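# Set the control box dial to 6, box left upright

## Task

Rotate the dial on the control box until it is set to 6, and make sure the control box is still standing upright at the end.

## Robot and tools

Robot: two arms over a table. left_arm carries a five-finger left hand and right_arm a five-finger right hand (the left is the mirror of the right). Calibrated bases in the scene frame: left_arm at (0, +0.318, 0) m, quat_wxyz (+1.000, 0, 0, +0.018); right_arm at (-0.016, -0.278, 0) m, quat_wxyz (+1.000, 0, 0, +0.005). A two-camera stand is fixed to the floor behind the arms.

Scene frame: origin at table-top height, halfway between the nominal bases; +x points out over the table, +z up, +y toward the left_arm side. Camera image sides do not match arm names. Reported positions (metres) and quats (wxyz) are in this frame and may be off by a few cm.

Hand point: a point 0.05 m in front of the palm and 0.15 m out from the wrist face along the fingers. Its +z runs along straight fingers, +y out of the palm, +x across the palm away from the thumb on the right hand but toward the thumb on the left hand. Straight fingertips extend 0.06 to 0.07 m past the point and sit 0.06 m behind it (along -y). A wrist bracket on the little-finger side reaches 0.10 m across and can collide with things.

One row = 28 numbers, each in [-1, 1], always both arms: left_arm first (14 numbers), then right_arm (14). Per arm: dx, dy, dz, rx, ry, rz, thumb_turn, thumb_bend, index, middle, ring, little, force_limit, speed. The six pose numbers are an offset, not a pose: measured from that arm's Hand target at the start of the action (or move), along the Hand target's own axes; 1.0 = 0.6 m or 180 degrees; rx, ry, rz form one rotation vector. Every row of an action counts from that same start, so rows are not cumulative, but repeating an offset in a new call moves further. Six zeros re-request the current Hand target. The six finger numbers are absolute targets: -1 open (thumb beside palm, fingers straight), +1 closed (thumb across the palm, fingers curled). force_limit maps -1..+1 to about 0..10 N at the fingertip (0..15 N for the two thumb motors); speed rises from almost zero at -1 to full at +0.48 and stays full above. To keep a hand unchanged, resend the eight hand numbers last sent to it; if none were sent yet, use its hand_measured six, then hand_force_limit and hand_speed. For a gentle grasp close with speed at -0.94 or below. With the thumb across the palm the hand closes on objects roughly 0.035 to 0.065 m thick, or a handle down to about 0.025 m.

Tools:
- execute_actions(actions, cameras): actions is a list of actions; each action is up to 15 rows, one per 1/30 s step, and a short table repeats its final row to fill 15 steps. cameras lists names, ["all"], or []; default shows all only when actions is empty.
- move(target, speed, blend, blocking, cameras): straight-line hand paths toward one row or a list of up to 15 rows; all rows are offsets from the same starting Hand targets. speed in m/s, 0.002 to 4.3 (default 0.25), rotation capped at double that in rad/s; one value or one per target. blend in m rounds corners (0 = stop at each). blocking=false returns after about 0.5 s while the move continues. Paths do not avoid obstacles or the other arm; moves last 0.5 to 10 s.
- wait(seconds 0 to 10, cameras): arms hold their last command.
- stop(cameras): brakes a running move.
- zoom_image(camera, region [x0, y0, x1, y1]): pixels of the latest image, region at most 504 by 504.
- show_instructions(): shows the reference pages.
- finished_scene(scene=1): ends the scene for good.
Cameras: cam_head_left, cam_head_right, cam_high, cam_low, cam_left_wrist, cam_right_wrist, all 896x504.

Results: per arm end_effector_position and end_effector_quat_wxyz, Hand target (the last commanded pose after clipping; next offsets start here), joint positions, velocities (may read "within noise"), torques (include arm weight, noisy), motor temperatures, and per hand hand_measured, hand_stopped_by (moving, target, force, stalled, fault), hand_load_n (positive = finger pushed open; near 0 after a lost grip), hand_force_limit, hand_speed. A move adds a move: line: done, off_target, moving, held or fault, plus limits=paced (pose clipped) or limits=held (steps withheld).

Behaviour: each step the commanded orientation is clipped to within 40 degrees of the measured one. The arm follows loosely and often rests 1 to 3 cm (up to 5 cm) short, usually low, in free air; send the remaining distance as a further offset. Small turns can shift the hand point noticeably. An arm blocked by contact keeps pushing until you command it back past its hand point. Passing close to an arm's own base can flip its shoulder; go around.

Avoid: tipping the control box or pushing anything off the table; fast moves into contact or hard presses on the box; overloading fingers by twisting or yanking; any contact between the two arms or hands; long stretched-out holds or pushes toward unreachable poses, which heat motors (MOTOR HOT near 85 °C, fault and arm collapse at 100 °C). Joint ranges (rad): waist -2.880..2.880, shoulder 0..3.142, elbow 0..3.019, wrist pitch -1.693..1.571, wrist yaw -1.571..1.571, wrist roll -2.094..2.094.

Each tool is called after ">>>" by a JSON object that holds its "method" and its "body", one argument or row to a line.

Reference images:

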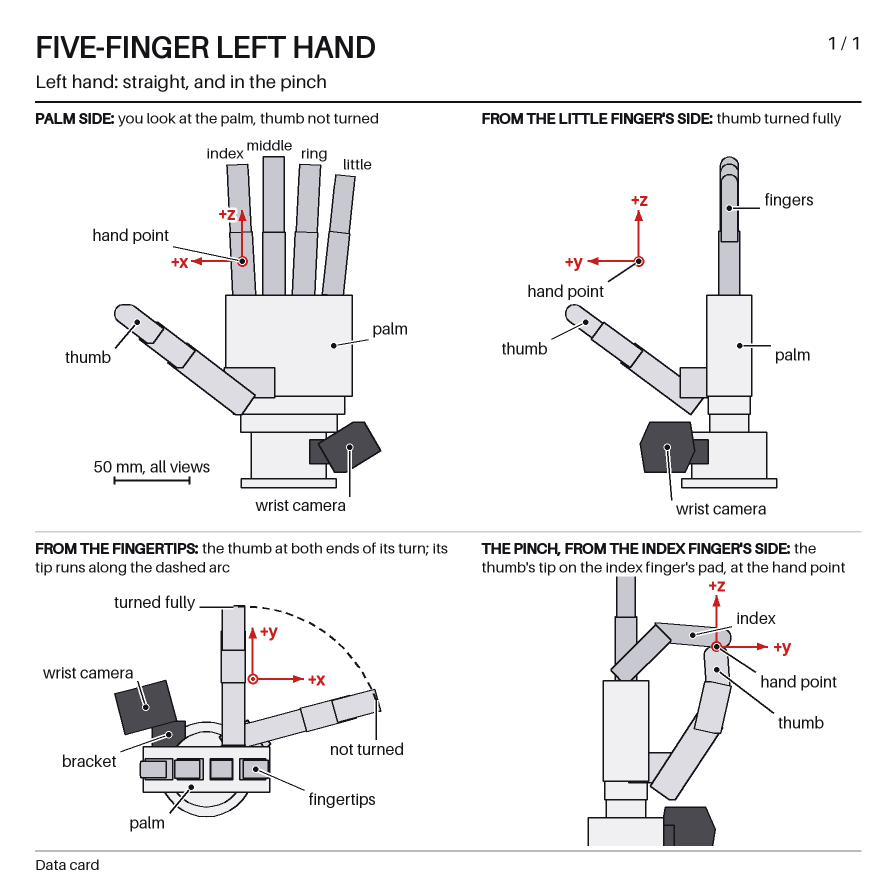

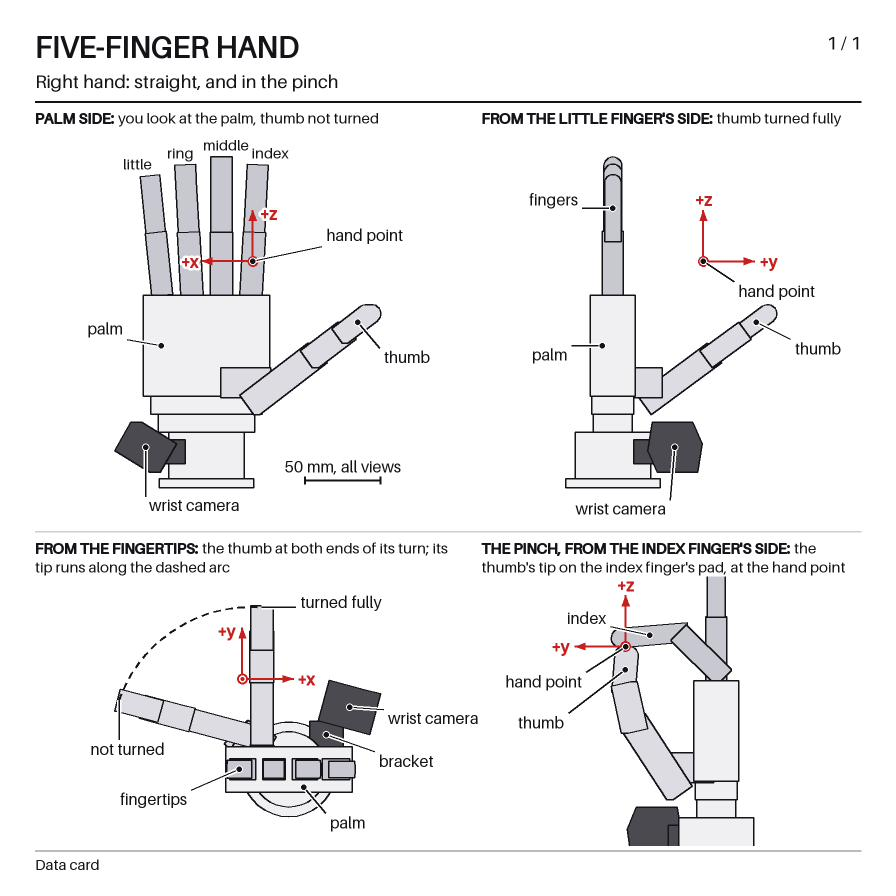

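## Session

>>> {"method": "execute_actions", "body": {
  "actions": []
}}

Scene clock: 0.00 s.
left_arm: end_effector_position=(+0.3224, +0.3518, +0.2498) hand_measured=(-1.000, -1.000, -1.000, -1.000, -1.000, -1.000) hand_load_n=(+0.0, +0.0, +0.0, +0.0, +0.0, +0.0) hand_stopped_by=(target, target, target, target, target, target) hand_force_limit=0.00 hand_speed=-0.80 end_effector_quat_wxyz=(-0.009, -0.035, +0.999, -0.007) | right_arm: end_effector_position=(+0.5523, -0.3425, +0.1824) hand_measured=(-1.000, -1.000, -1.000, -1.000, -1.000, -1.000) hand_load_n=(+0.0, +0.0, +0.0, +0.0, +0.0, +0.0) hand_stopped_by=(target, target, target, target, target, target) hand_force_limit=0.00 hand_speed=-0.80 end_effector_quat_wxyz=(-0.029, +0.962, +0.159, +0.218)
Joint positions: left_arm=[-0.091 1.285 1.299 -1.601 0.016 1.444] | right_arm=[-0.055 1.574 1.387 -0.962 -0.144 -1.912]
Joint velocities: within noise
Joint torques (N m): no reading
Motor temperatures (°C): left_arm=[29 31 30 29 28 29] | right_arm=[31 32 28 31 31 31]
Heat: left arm: hottest shoulder 31 °C; right arm: hottest shoulder 32 °C.
Hand target: left_arm +0.3300, +0.3521, +0.2590; +0.007, -0.037, +0.999, -0.007 | right_arm +0.5627, -0.3421, +0.1954; -0.027, +0.958, +0.161, +0.234

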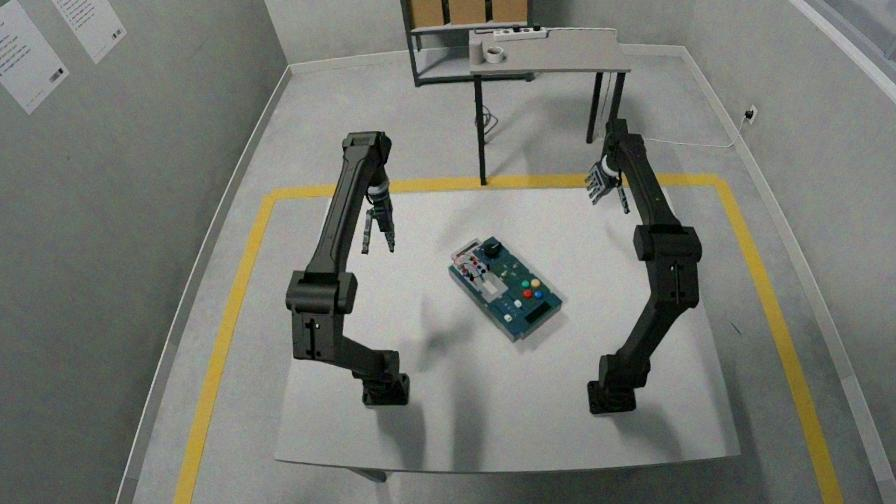

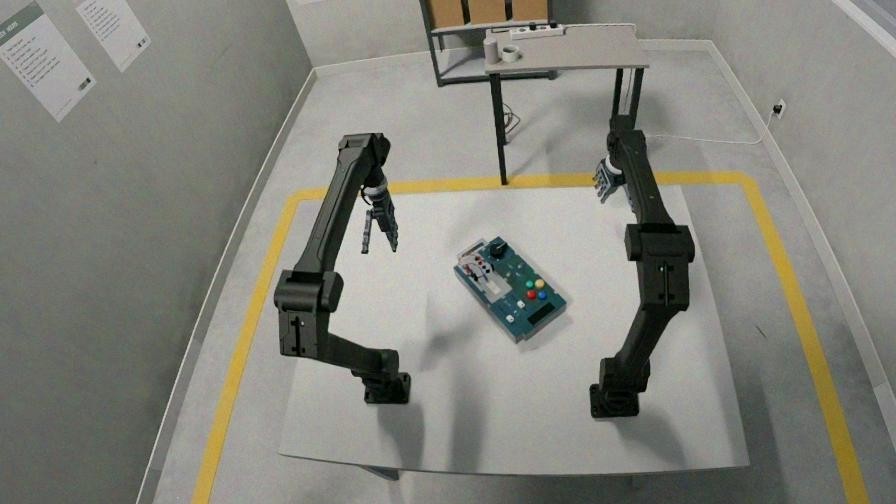

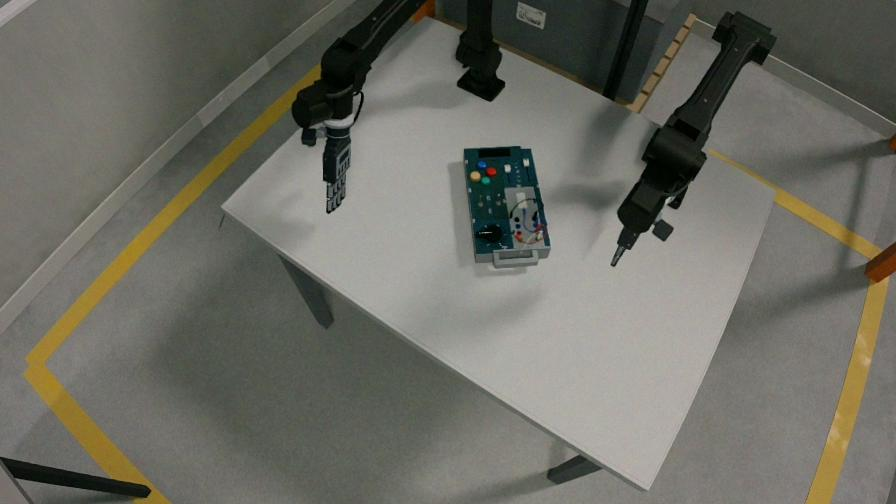

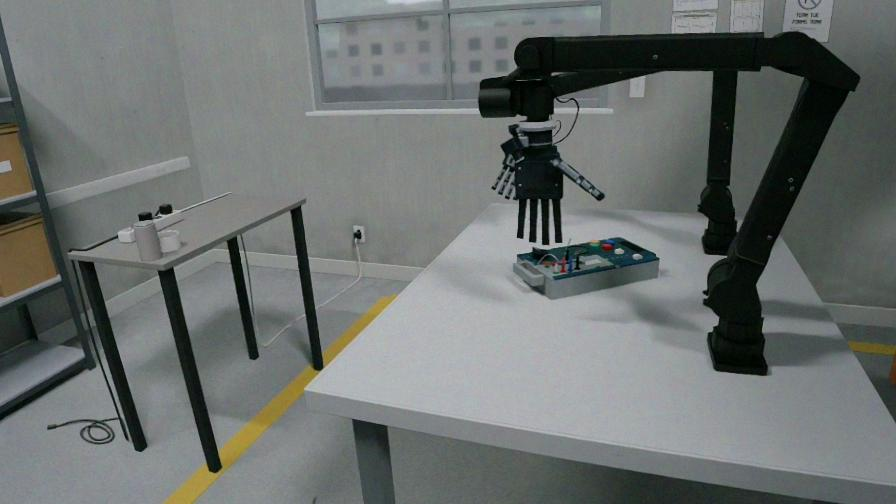

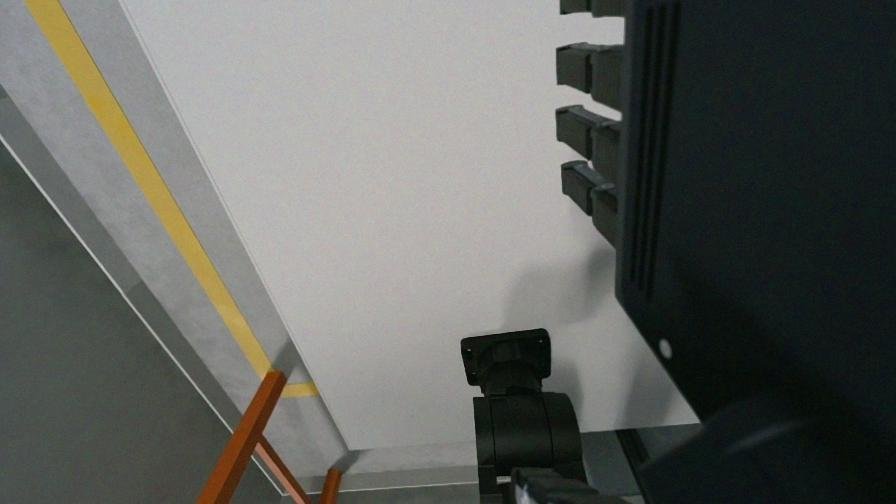

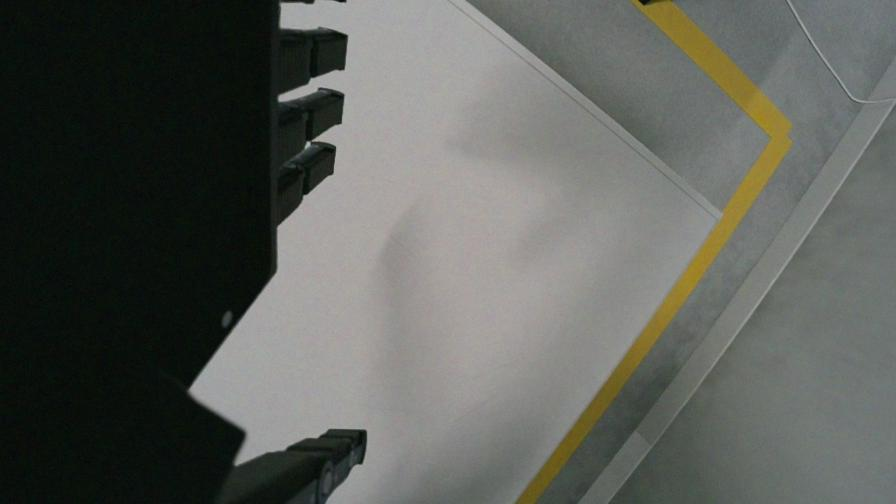

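>>> {"method": "zoom_image", "body": {
  "camera": "cam_head_left",
  "region": [430, 220, 580, 350]
}}

>>> {"method": "zoom_image", "body": {
  "camera": "cam_high",
  "region": [440, 130, 580, 280]
}}

>>> {"method": "zoom_image", "body": {
  "camera": "cam_low",
  "region": [490, 200, 680, 320]
}}

>>> {"method": "zoom_image", "body": {
  "camera": "cam_high",
  "region": [460, 210, 560, 275]
}}

Scaled by 3.360 from the camera's 896x504 image, which has a finer 1280x720 frame.

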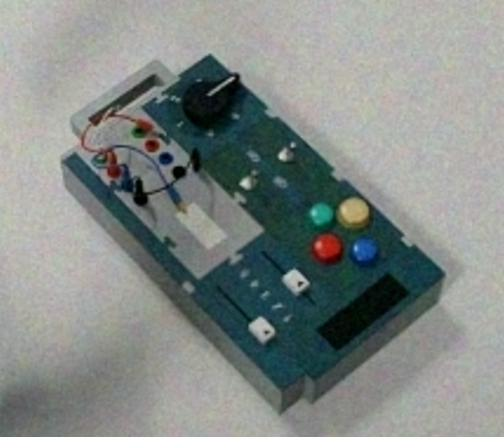

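Scaled by 3.360 from the camera's 896x504 image, which has a finer 1280x720 frame.

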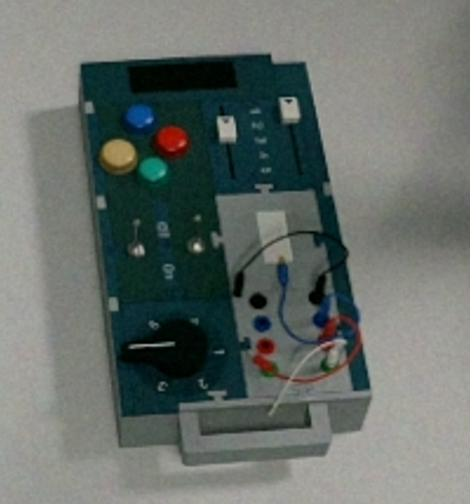

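Scaled by 2.653 from the camera's 896x504 image, which has a finer 1280x720 frame.

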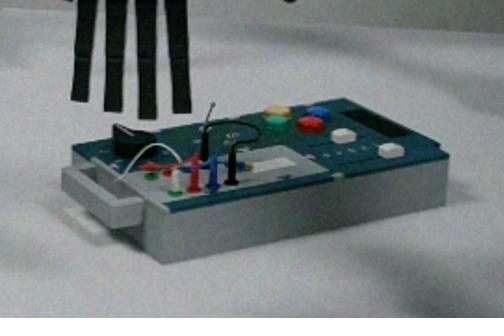

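Scaled by 5.040 from the camera's 896x504 image, which has a finer 1280x720 frame.

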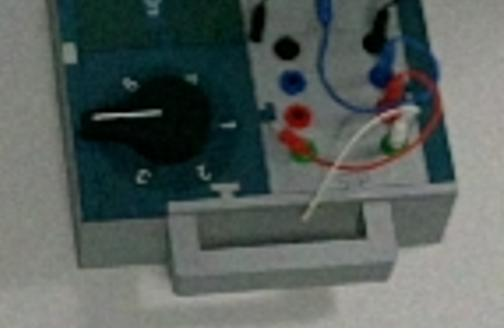

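>>> {"method": "zoom_image", "body": {
  "camera": "cam_head_left",
  "region": [472, 230, 512, 262]
}}

>>> {"method": "zoom_image", "body": {
  "camera": "cam_head_right",
  "region": [478, 230, 518, 262]
}}

>>> {"method": "zoom_image", "body": {
  "camera": "cam_high",
  "region": [470, 220, 514, 252]
}}

Scaled by 12.600 from the camera's 896x504 image, which has a finer 1280x720 frame.

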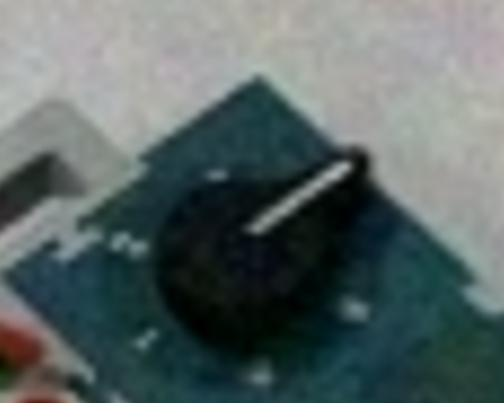

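Scaled by 12.600 from the camera's 896x504 image, which has a finer 1280x720 frame.

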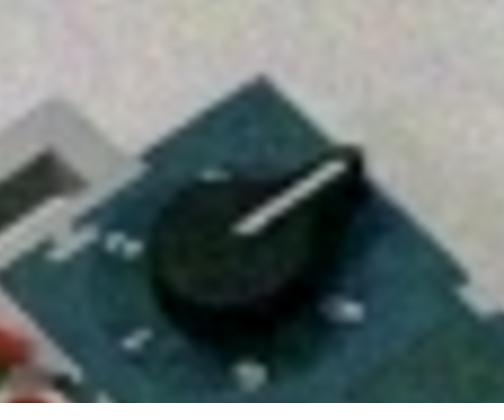

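Scaled by 11.455 from the camera's 896x504 image, which has a finer 1280x720 frame.

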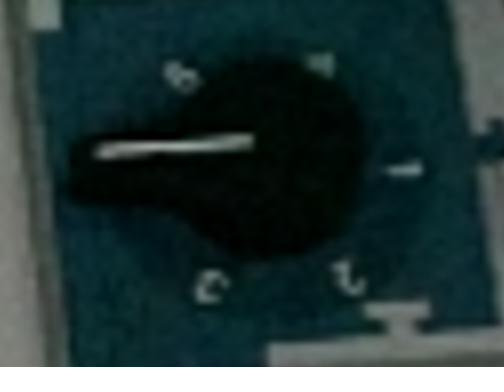

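>>> {"method": "move", "body": {
  "target": [0,0,0,0,0,0,-1,-1,-1,-1,-1,-1,0,-0.8,-0.0903,-0.7147,-0.1112,-0.1384,-0.1097,0.593,-1,-1,-1,1,1,1,0,-0.2],
  "speed": 0.35,
  "cameras": ["all"]
}}

Scene clock: 12.33 s.
left_arm: end_effector_position=(+0.3224, +0.3518, +0.2498) hand_measured=(-1.000, -1.000, -1.000, -1.000, -1.000, -1.000) hand_load_n=(+0.0, +0.0, +0.0, +0.0, +0.0, +0.0) hand_stopped_by=(target, target, target, target, target, target) hand_force_limit=0.00 hand_speed=-0.80 end_effector_quat_wxyz=(-0.009, -0.035, +0.999, -0.007) | right_arm: end_effector_position=(+0.3379, +0.0269, +0.2087) hand_measured=(-1.000, -1.000, -1.000, +1.000, +1.000, +1.000) hand_load_n=(+0.0, +0.0, +0.0, +0.0, +0.0, +0.0) hand_stopped_by=(target, target, target, target, target, target) hand_force_limit=0.00 hand_speed=-0.20 end_effector_quat_wxyz=(+0.012, +0.712, -0.702, +0.000)
Joint positions: left_arm=[-0.091 1.285 1.299 -1.601 0.016 1.444] | right_arm=[0.578 1.659 1.593 -1.528 0.005 0.573]
Joint torques (N m): left_arm=[0.26 -6.53 9.72 0.54 -0.04 0.11] | right_arm=[1.73 -10.23 13.37 -0.99 0.1 0.16]
Heat: left arm: hottest elbow 32 °C; right arm: hottest shoulder 32 °C.
Hand target: left_arm +0.3300, +0.3521, +0.2590; +0.007, -0.037, +0.999, -0.007 | right_arm +0.3498, +0.0391, +0.2200; +0.000, +0.707, -0.707, +0.000
Off the commanded pose: left_arm 0.012 m, 2 deg | right_arm 0.020 m, 2 deg.
move: off_target (left_arm, right_arm)

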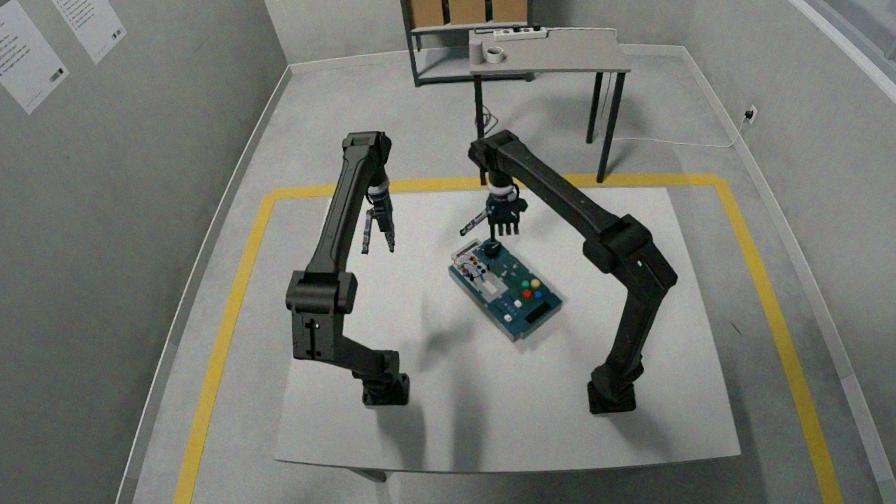

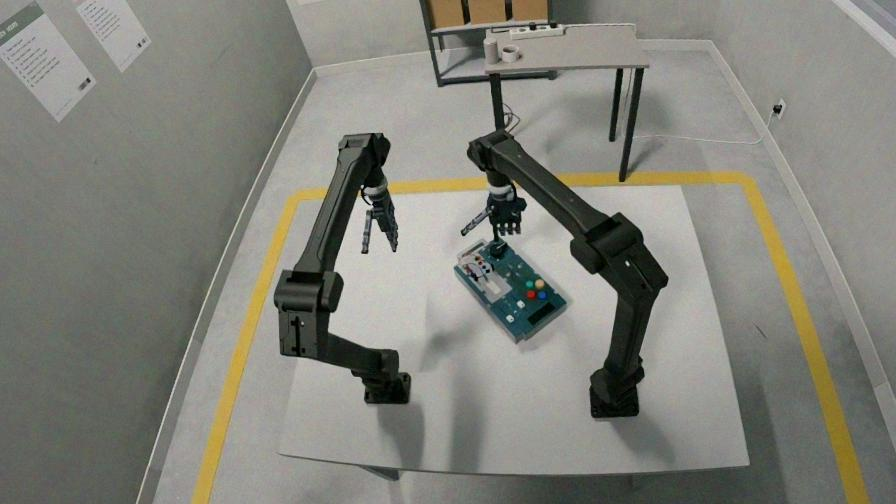

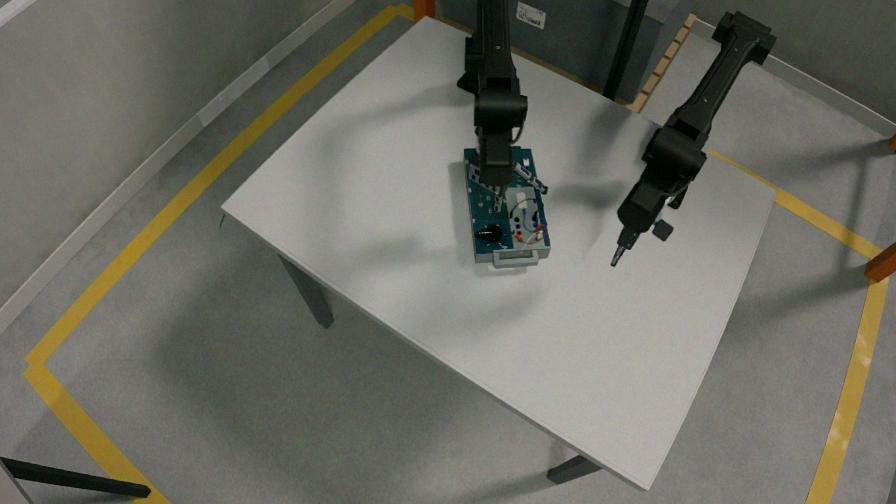

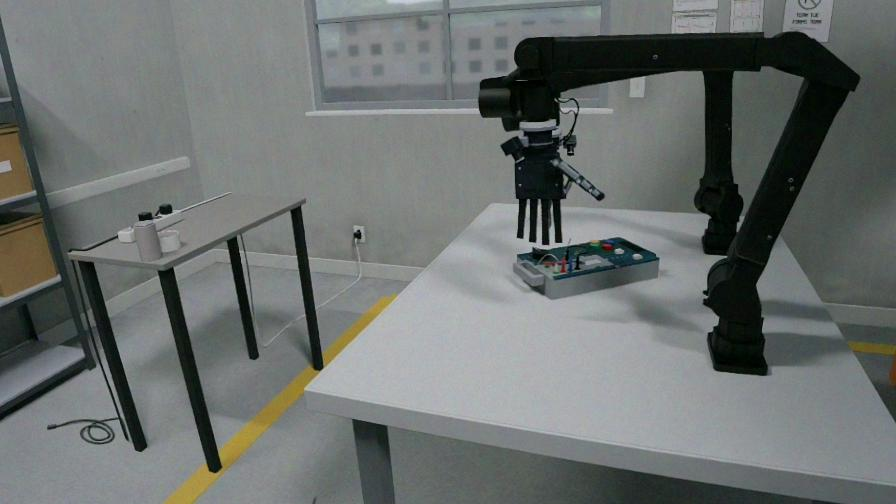

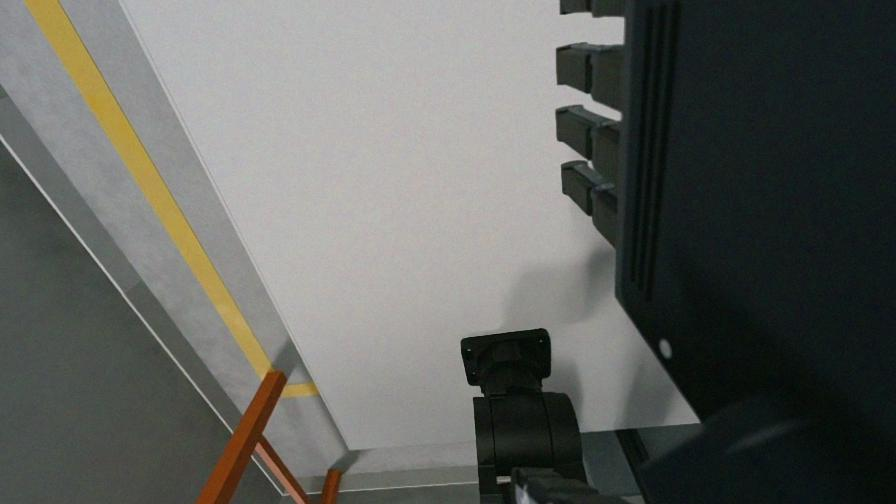

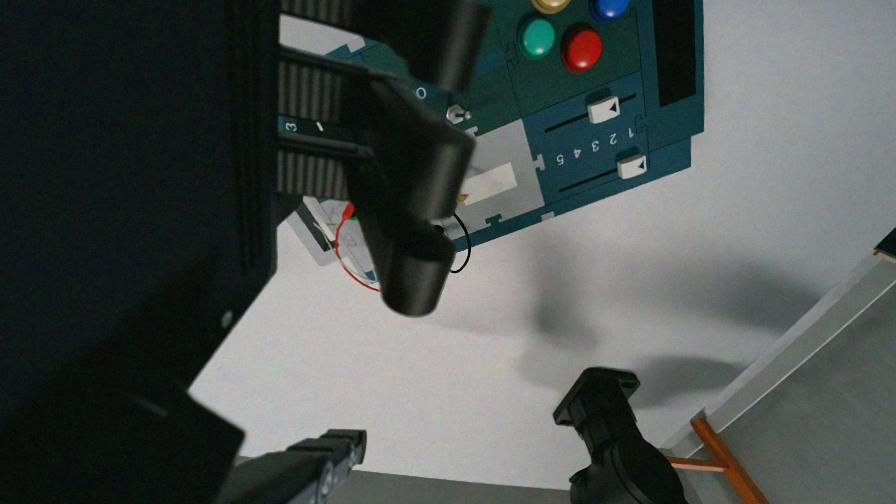

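>>> {"method": "zoom_image", "body": {
  "camera": "cam_right_wrist",
  "region": [270, 0, 720, 300]
}}

>>> {"method": "zoom_image", "body": {
  "camera": "cam_head_left",
  "region": [440, 170, 560, 290]
}}

>>> {"method": "zoom_image", "body": {
  "camera": "cam_high",
  "region": [450, 140, 570, 280]
}}

>>> {"method": "zoom_image", "body": {
  "camera": "cam_low",
  "region": [490, 120, 680, 310]
}}

Scaled by 1.120 from the camera's 896x504 image, which has a finer 1280x720 frame.

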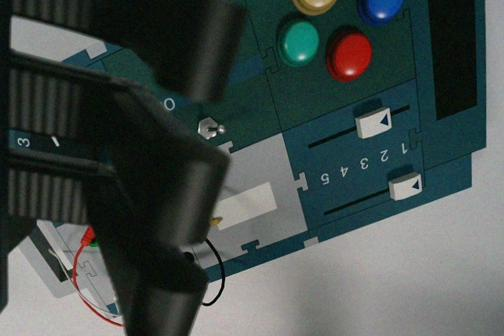

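Scaled by 4.200 from the camera's 896x504 image, which has a finer 1280x720 frame.

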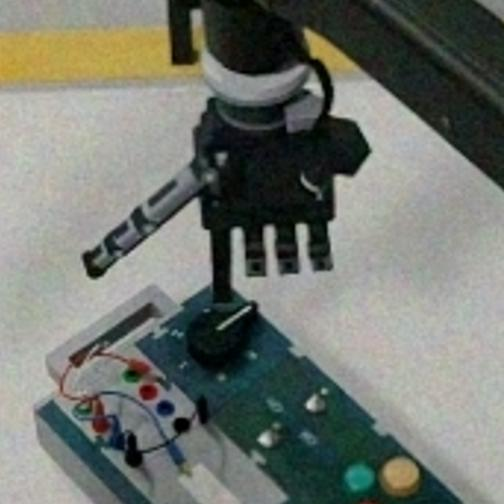

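Scaled by 3.600 from the camera's 896x504 image, which has a finer 1280x720 frame.

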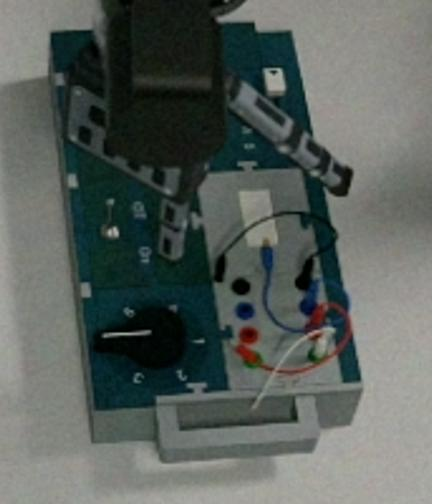

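Scaled by 2.653 from the camera's 896x504 image, which has a finer 1280x720 frame.

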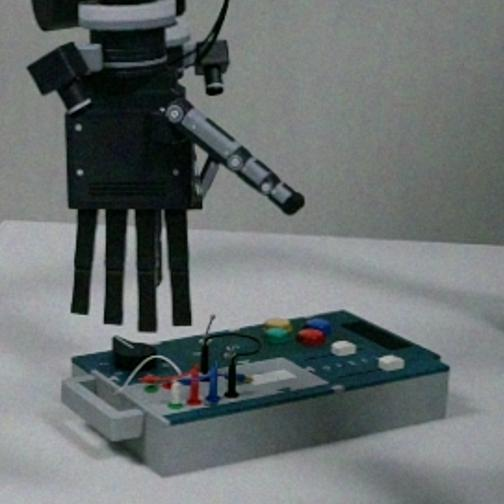

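>>> {"method": "move", "body": {
  "target": [0,0,0,0,0,0,-1,-1,-1,-1,-1,-1,0,-0.8,0,-0.1333,0,0,0,0,-1,-1,-1,-1,-1,-1,0,0.3],
  "speed": 0.25,
  "cameras": ["cam_right_wrist", "cam_head_left", "cam_high"]
}}

Scene clock: 15.73 s.
left_arm: end_effector_position=(+0.3224, +0.3518, +0.2498) hand_measured=(-1.000, -1.000, -1.000, -1.000, -1.000, -1.000) hand_load_n=(+0.0, +0.0, +0.0, +0.0, -0.5, +0.0) hand_stopped_by=(target, target, target, target, target, target) hand_force_limit=0.00 hand_speed=-0.80 end_effector_quat_wxyz=(-0.009, -0.035, +0.999, -0.007) | right_arm: end_effector_position=(+0.4200, +0.0308, +0.2100) hand_measured=(-1.000, -1.000, -1.000, -1.000, -1.000, -1.000) hand_load_n=(+0.0, +0.0, +0.0, +0.0, +0.0, +0.0) hand_stopped_by=(target, target, target, target, target, target) hand_force_limit=0.00 hand_speed=0.30 end_effector_quat_wxyz=(+0.012, +0.699, -0.715, -0.001)
Joint positions: left_arm=[-0.091 1.285 1.299 -1.601 0.016 1.444] | right_arm=[0.501 1.852 1.858 -1.6 0.005 0.534]
Joint torques (N m): left_arm=[0.09 -6.24 9.65 0.59 -0.06 0.1] | right_arm=[1.79 -13.04 13.34 -0.99 0.1 -0.15]
Heat: left arm: hottest elbow 33 °C; right arm: hottest shoulder 32 °C.
Hand target: left_arm +0.3300, +0.3521, +0.2590; +0.007, -0.037, +0.999, -0.007 | right_arm +0.4298, +0.0392, +0.2200; +0.000, +0.707, -0.707, +0.000
Off the commanded pose: left_arm 0.012 m, 2 deg | right_arm 0.016 m, 2 deg.
move: off_target (left_arm, right_arm)
Images, in order (width x height): cam_head_left 896x504, cam_high 896x504, cam_right_wrist 896x504.

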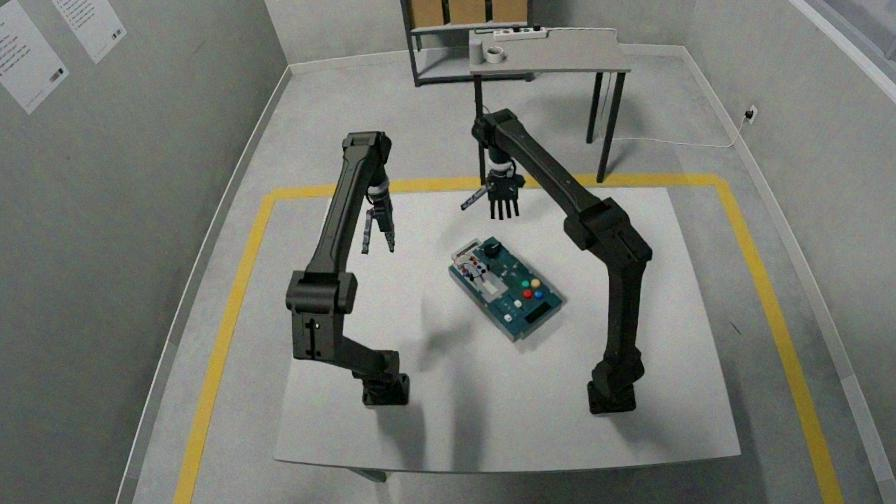

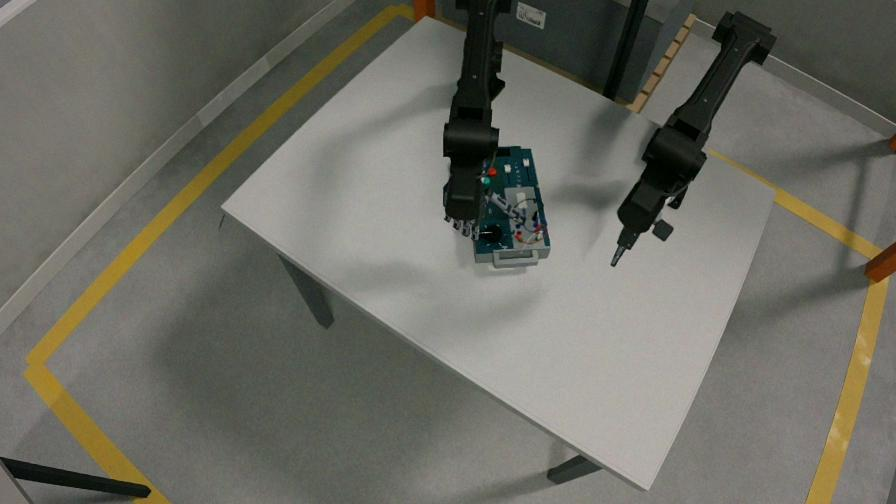

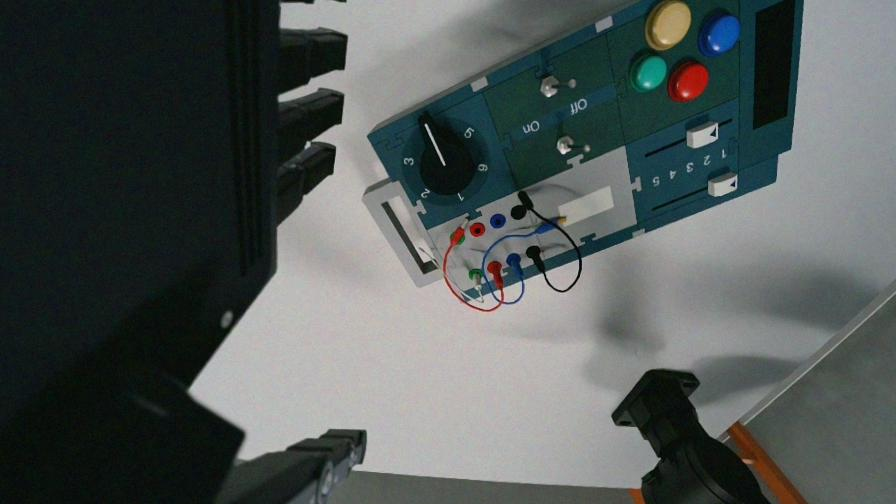

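>>> {"method": "zoom_image", "body": {
  "camera": "cam_right_wrist",
  "region": [370, 90, 530, 230]
}}

>>> {"method": "zoom_image", "body": {
  "camera": "cam_head_left",
  "region": [440, 170, 560, 290]
}}

>>> {"method": "zoom_image", "body": {
  "camera": "cam_high",
  "region": [430, 170, 570, 280]
}}

Scaled by 3.150 from the camera's 896x504 image, which has a finer 1280x720 frame.

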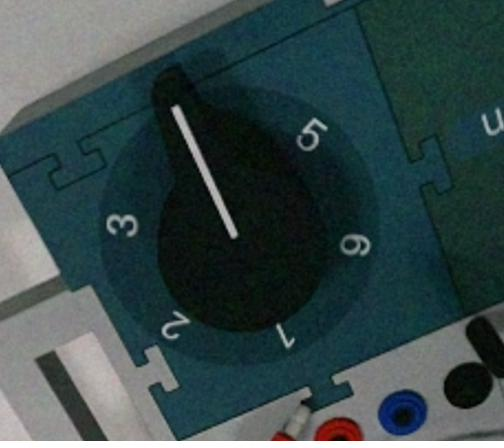

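Scaled by 4.200 from the camera's 896x504 image, which has a finer 1280x720 frame.

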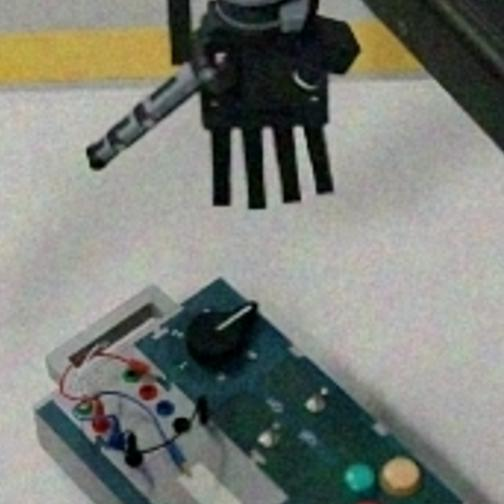

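Scaled by 3.600 from the camera's 896x504 image, which has a finer 1280x720 frame.

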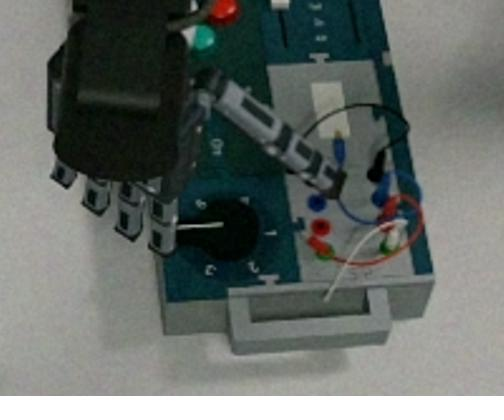

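>>> {"method": "move", "body": {
  "target": [0,0,0,0,0,0,-1,-1,-1,-1,-1,-1,0,-0.8,0,0,0.1233,0,0,0,-1,-1,-1,1,1,1,0,0.3],
  "speed": 0.15,
  "cameras": ["all"]
}}

Scene clock: 20.70 s.
left_arm: end_effector_position=(+0.3224, +0.3518, +0.2498) hand_measured=(-1.000, -1.000, -1.000, -1.000, -1.000, -1.000) hand_load_n=(+0.0, -0.5, +0.0, +0.0, +0.0, +0.0) hand_stopped_by=(target, target, target, target, target, target) hand_force_limit=0.00 hand_speed=-0.80 end_effector_quat_wxyz=(-0.009, -0.035, +0.999, -0.007) | right_arm: end_effector_position=(+0.4288, +0.0357, +0.1568) hand_measured=(-1.000, -1.000, -1.000, +1.000, +1.000, +1.000) hand_load_n=(+0.0, +0.0, +0.0, +0.5, +0.0, +0.0) hand_stopped_by=(target, target, target, target, target, target) hand_force_limit=0.00 hand_speed=0.30 end_effector_quat_wxyz=(-0.001, +0.700, -0.714, +0.003)
Joint positions: left_arm=[-0.091 1.285 1.299 -1.601 0.016 1.444] | right_arm=[0.501 1.87 1.746 -1.445 0.005 0.532]
Joint torques (N m): left_arm=[0.44 -6.42 9.63 0.65 -0.03 0.11] | right_arm=[1.79 -13.45 8.25 0.31 0.1 -0.15]
Motor temperatures (°C): left_arm=[29 31 33 29 28 28] | right_arm=[31 32 33 31 31 31]
Heat: left arm: hottest elbow 33 °C; right arm: hottest elbow 33 °C.
Hand target: left_arm +0.3300, +0.3521, +0.2590; +0.007, -0.037, +0.999, -0.007 | right_arm +0.4299, +0.0393, +0.1461; +0.000, +0.707, -0.707, +0.000
Off the commanded pose: left_arm 0.012 m, 2 deg | right_arm 0.011 m, 1 deg.
move: off_target (left_arm, right_arm)

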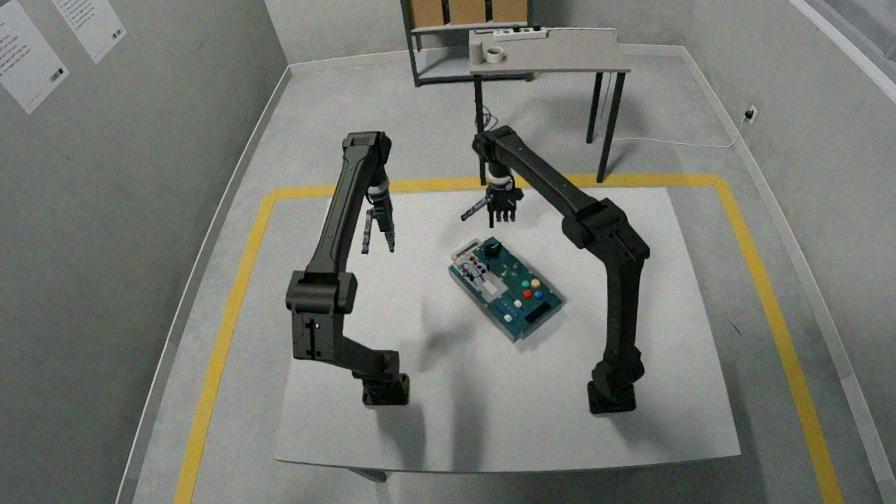

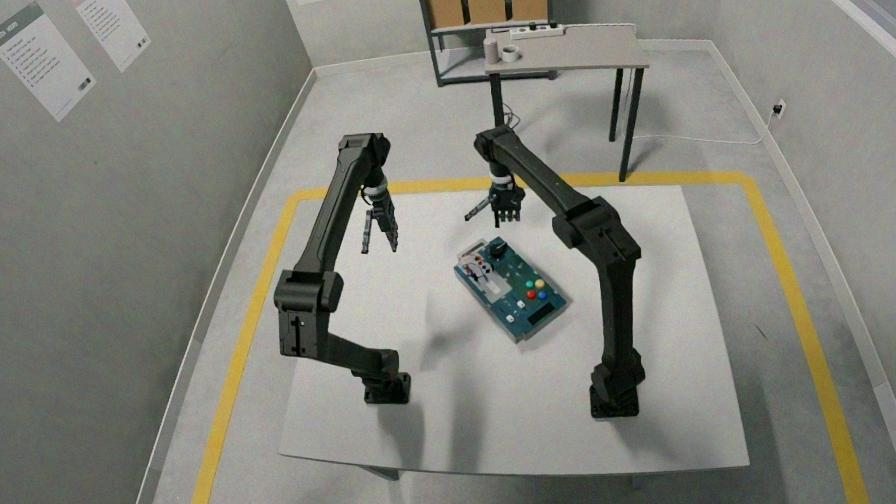

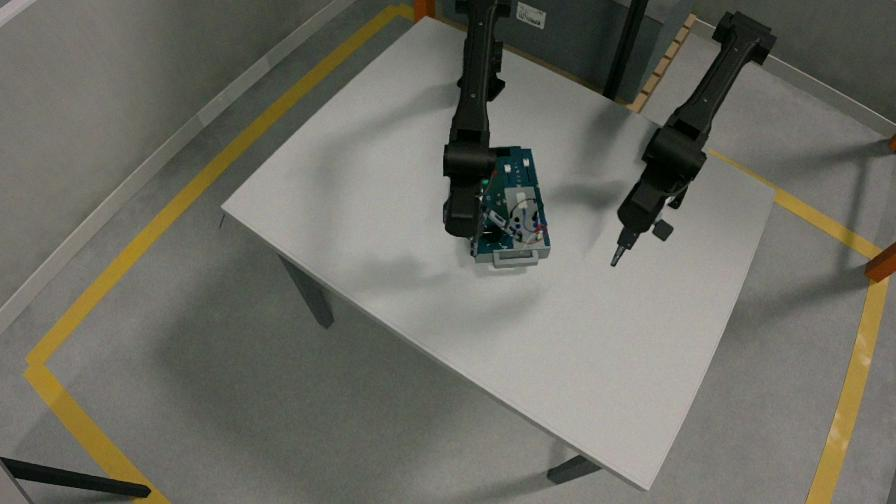

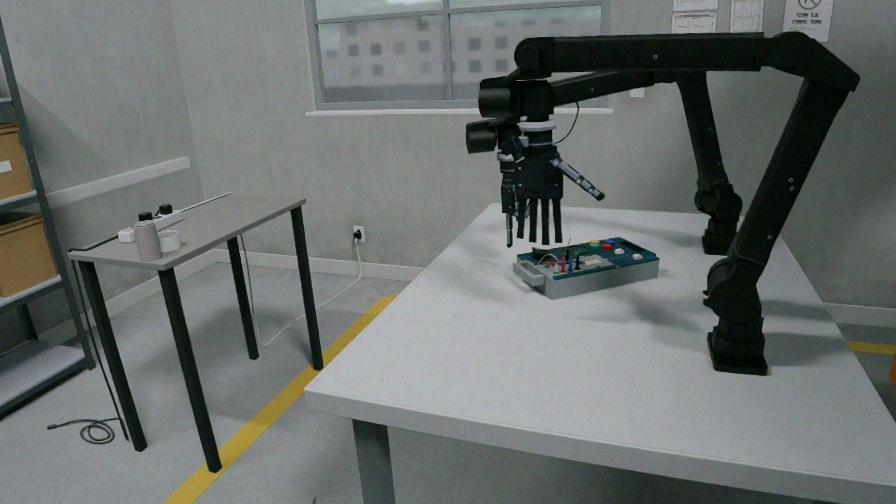

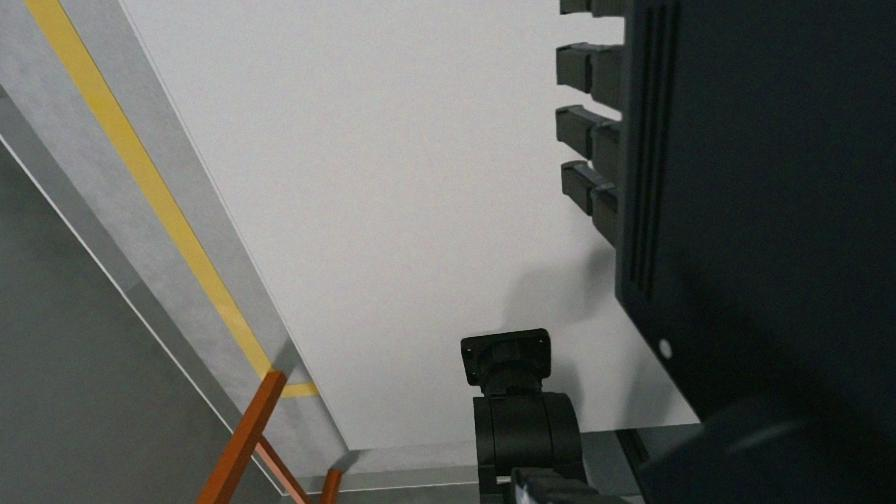

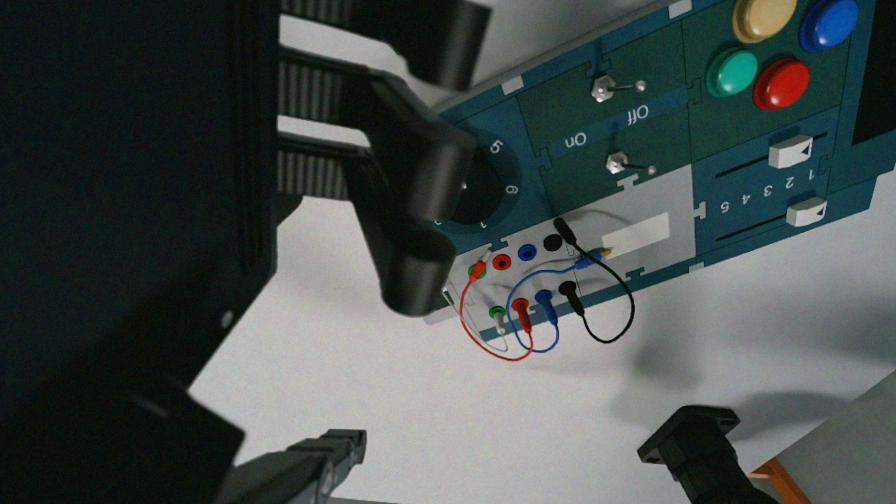

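>>> {"method": "zoom_image", "body": {
  "camera": "cam_head_left",
  "region": [450, 190, 550, 280]
}}

>>> {"method": "zoom_image", "body": {
  "camera": "cam_head_right",
  "region": [450, 190, 550, 280]
}}

>>> {"method": "zoom_image", "body": {
  "camera": "cam_low",
  "region": [480, 180, 600, 300]
}}

>>> {"method": "zoom_image", "body": {
  "camera": "cam_high",
  "region": [430, 200, 560, 280]
}}

Scaled by 5.040 from the camera's 896x504 image, which has a finer 1280x720 frame.

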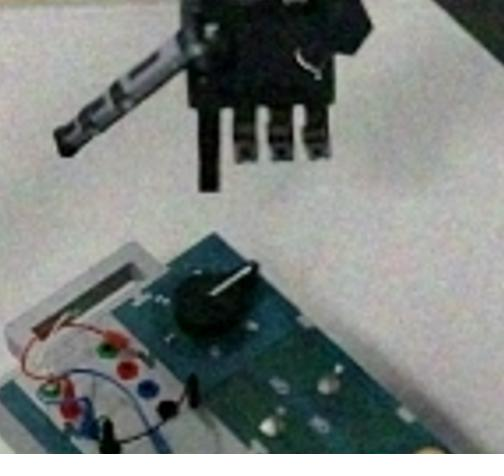

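Scaled by 5.040 from the camera's 896x504 image, which has a finer 1280x720 frame.

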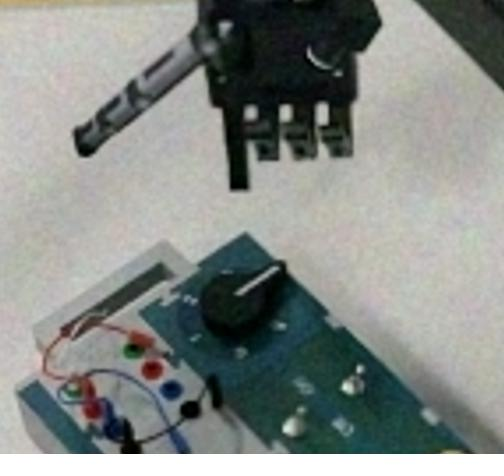

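Scaled by 4.200 from the camera's 896x504 image, which has a finer 1280x720 frame.

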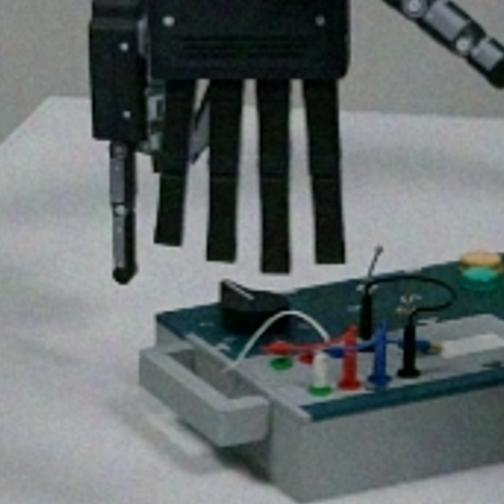

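Scaled by 3.877 from the camera's 896x504 image, which has a finer 1280x720 frame.

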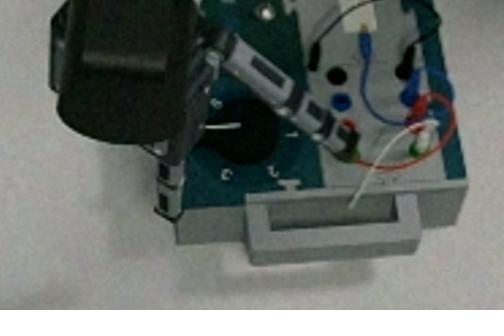

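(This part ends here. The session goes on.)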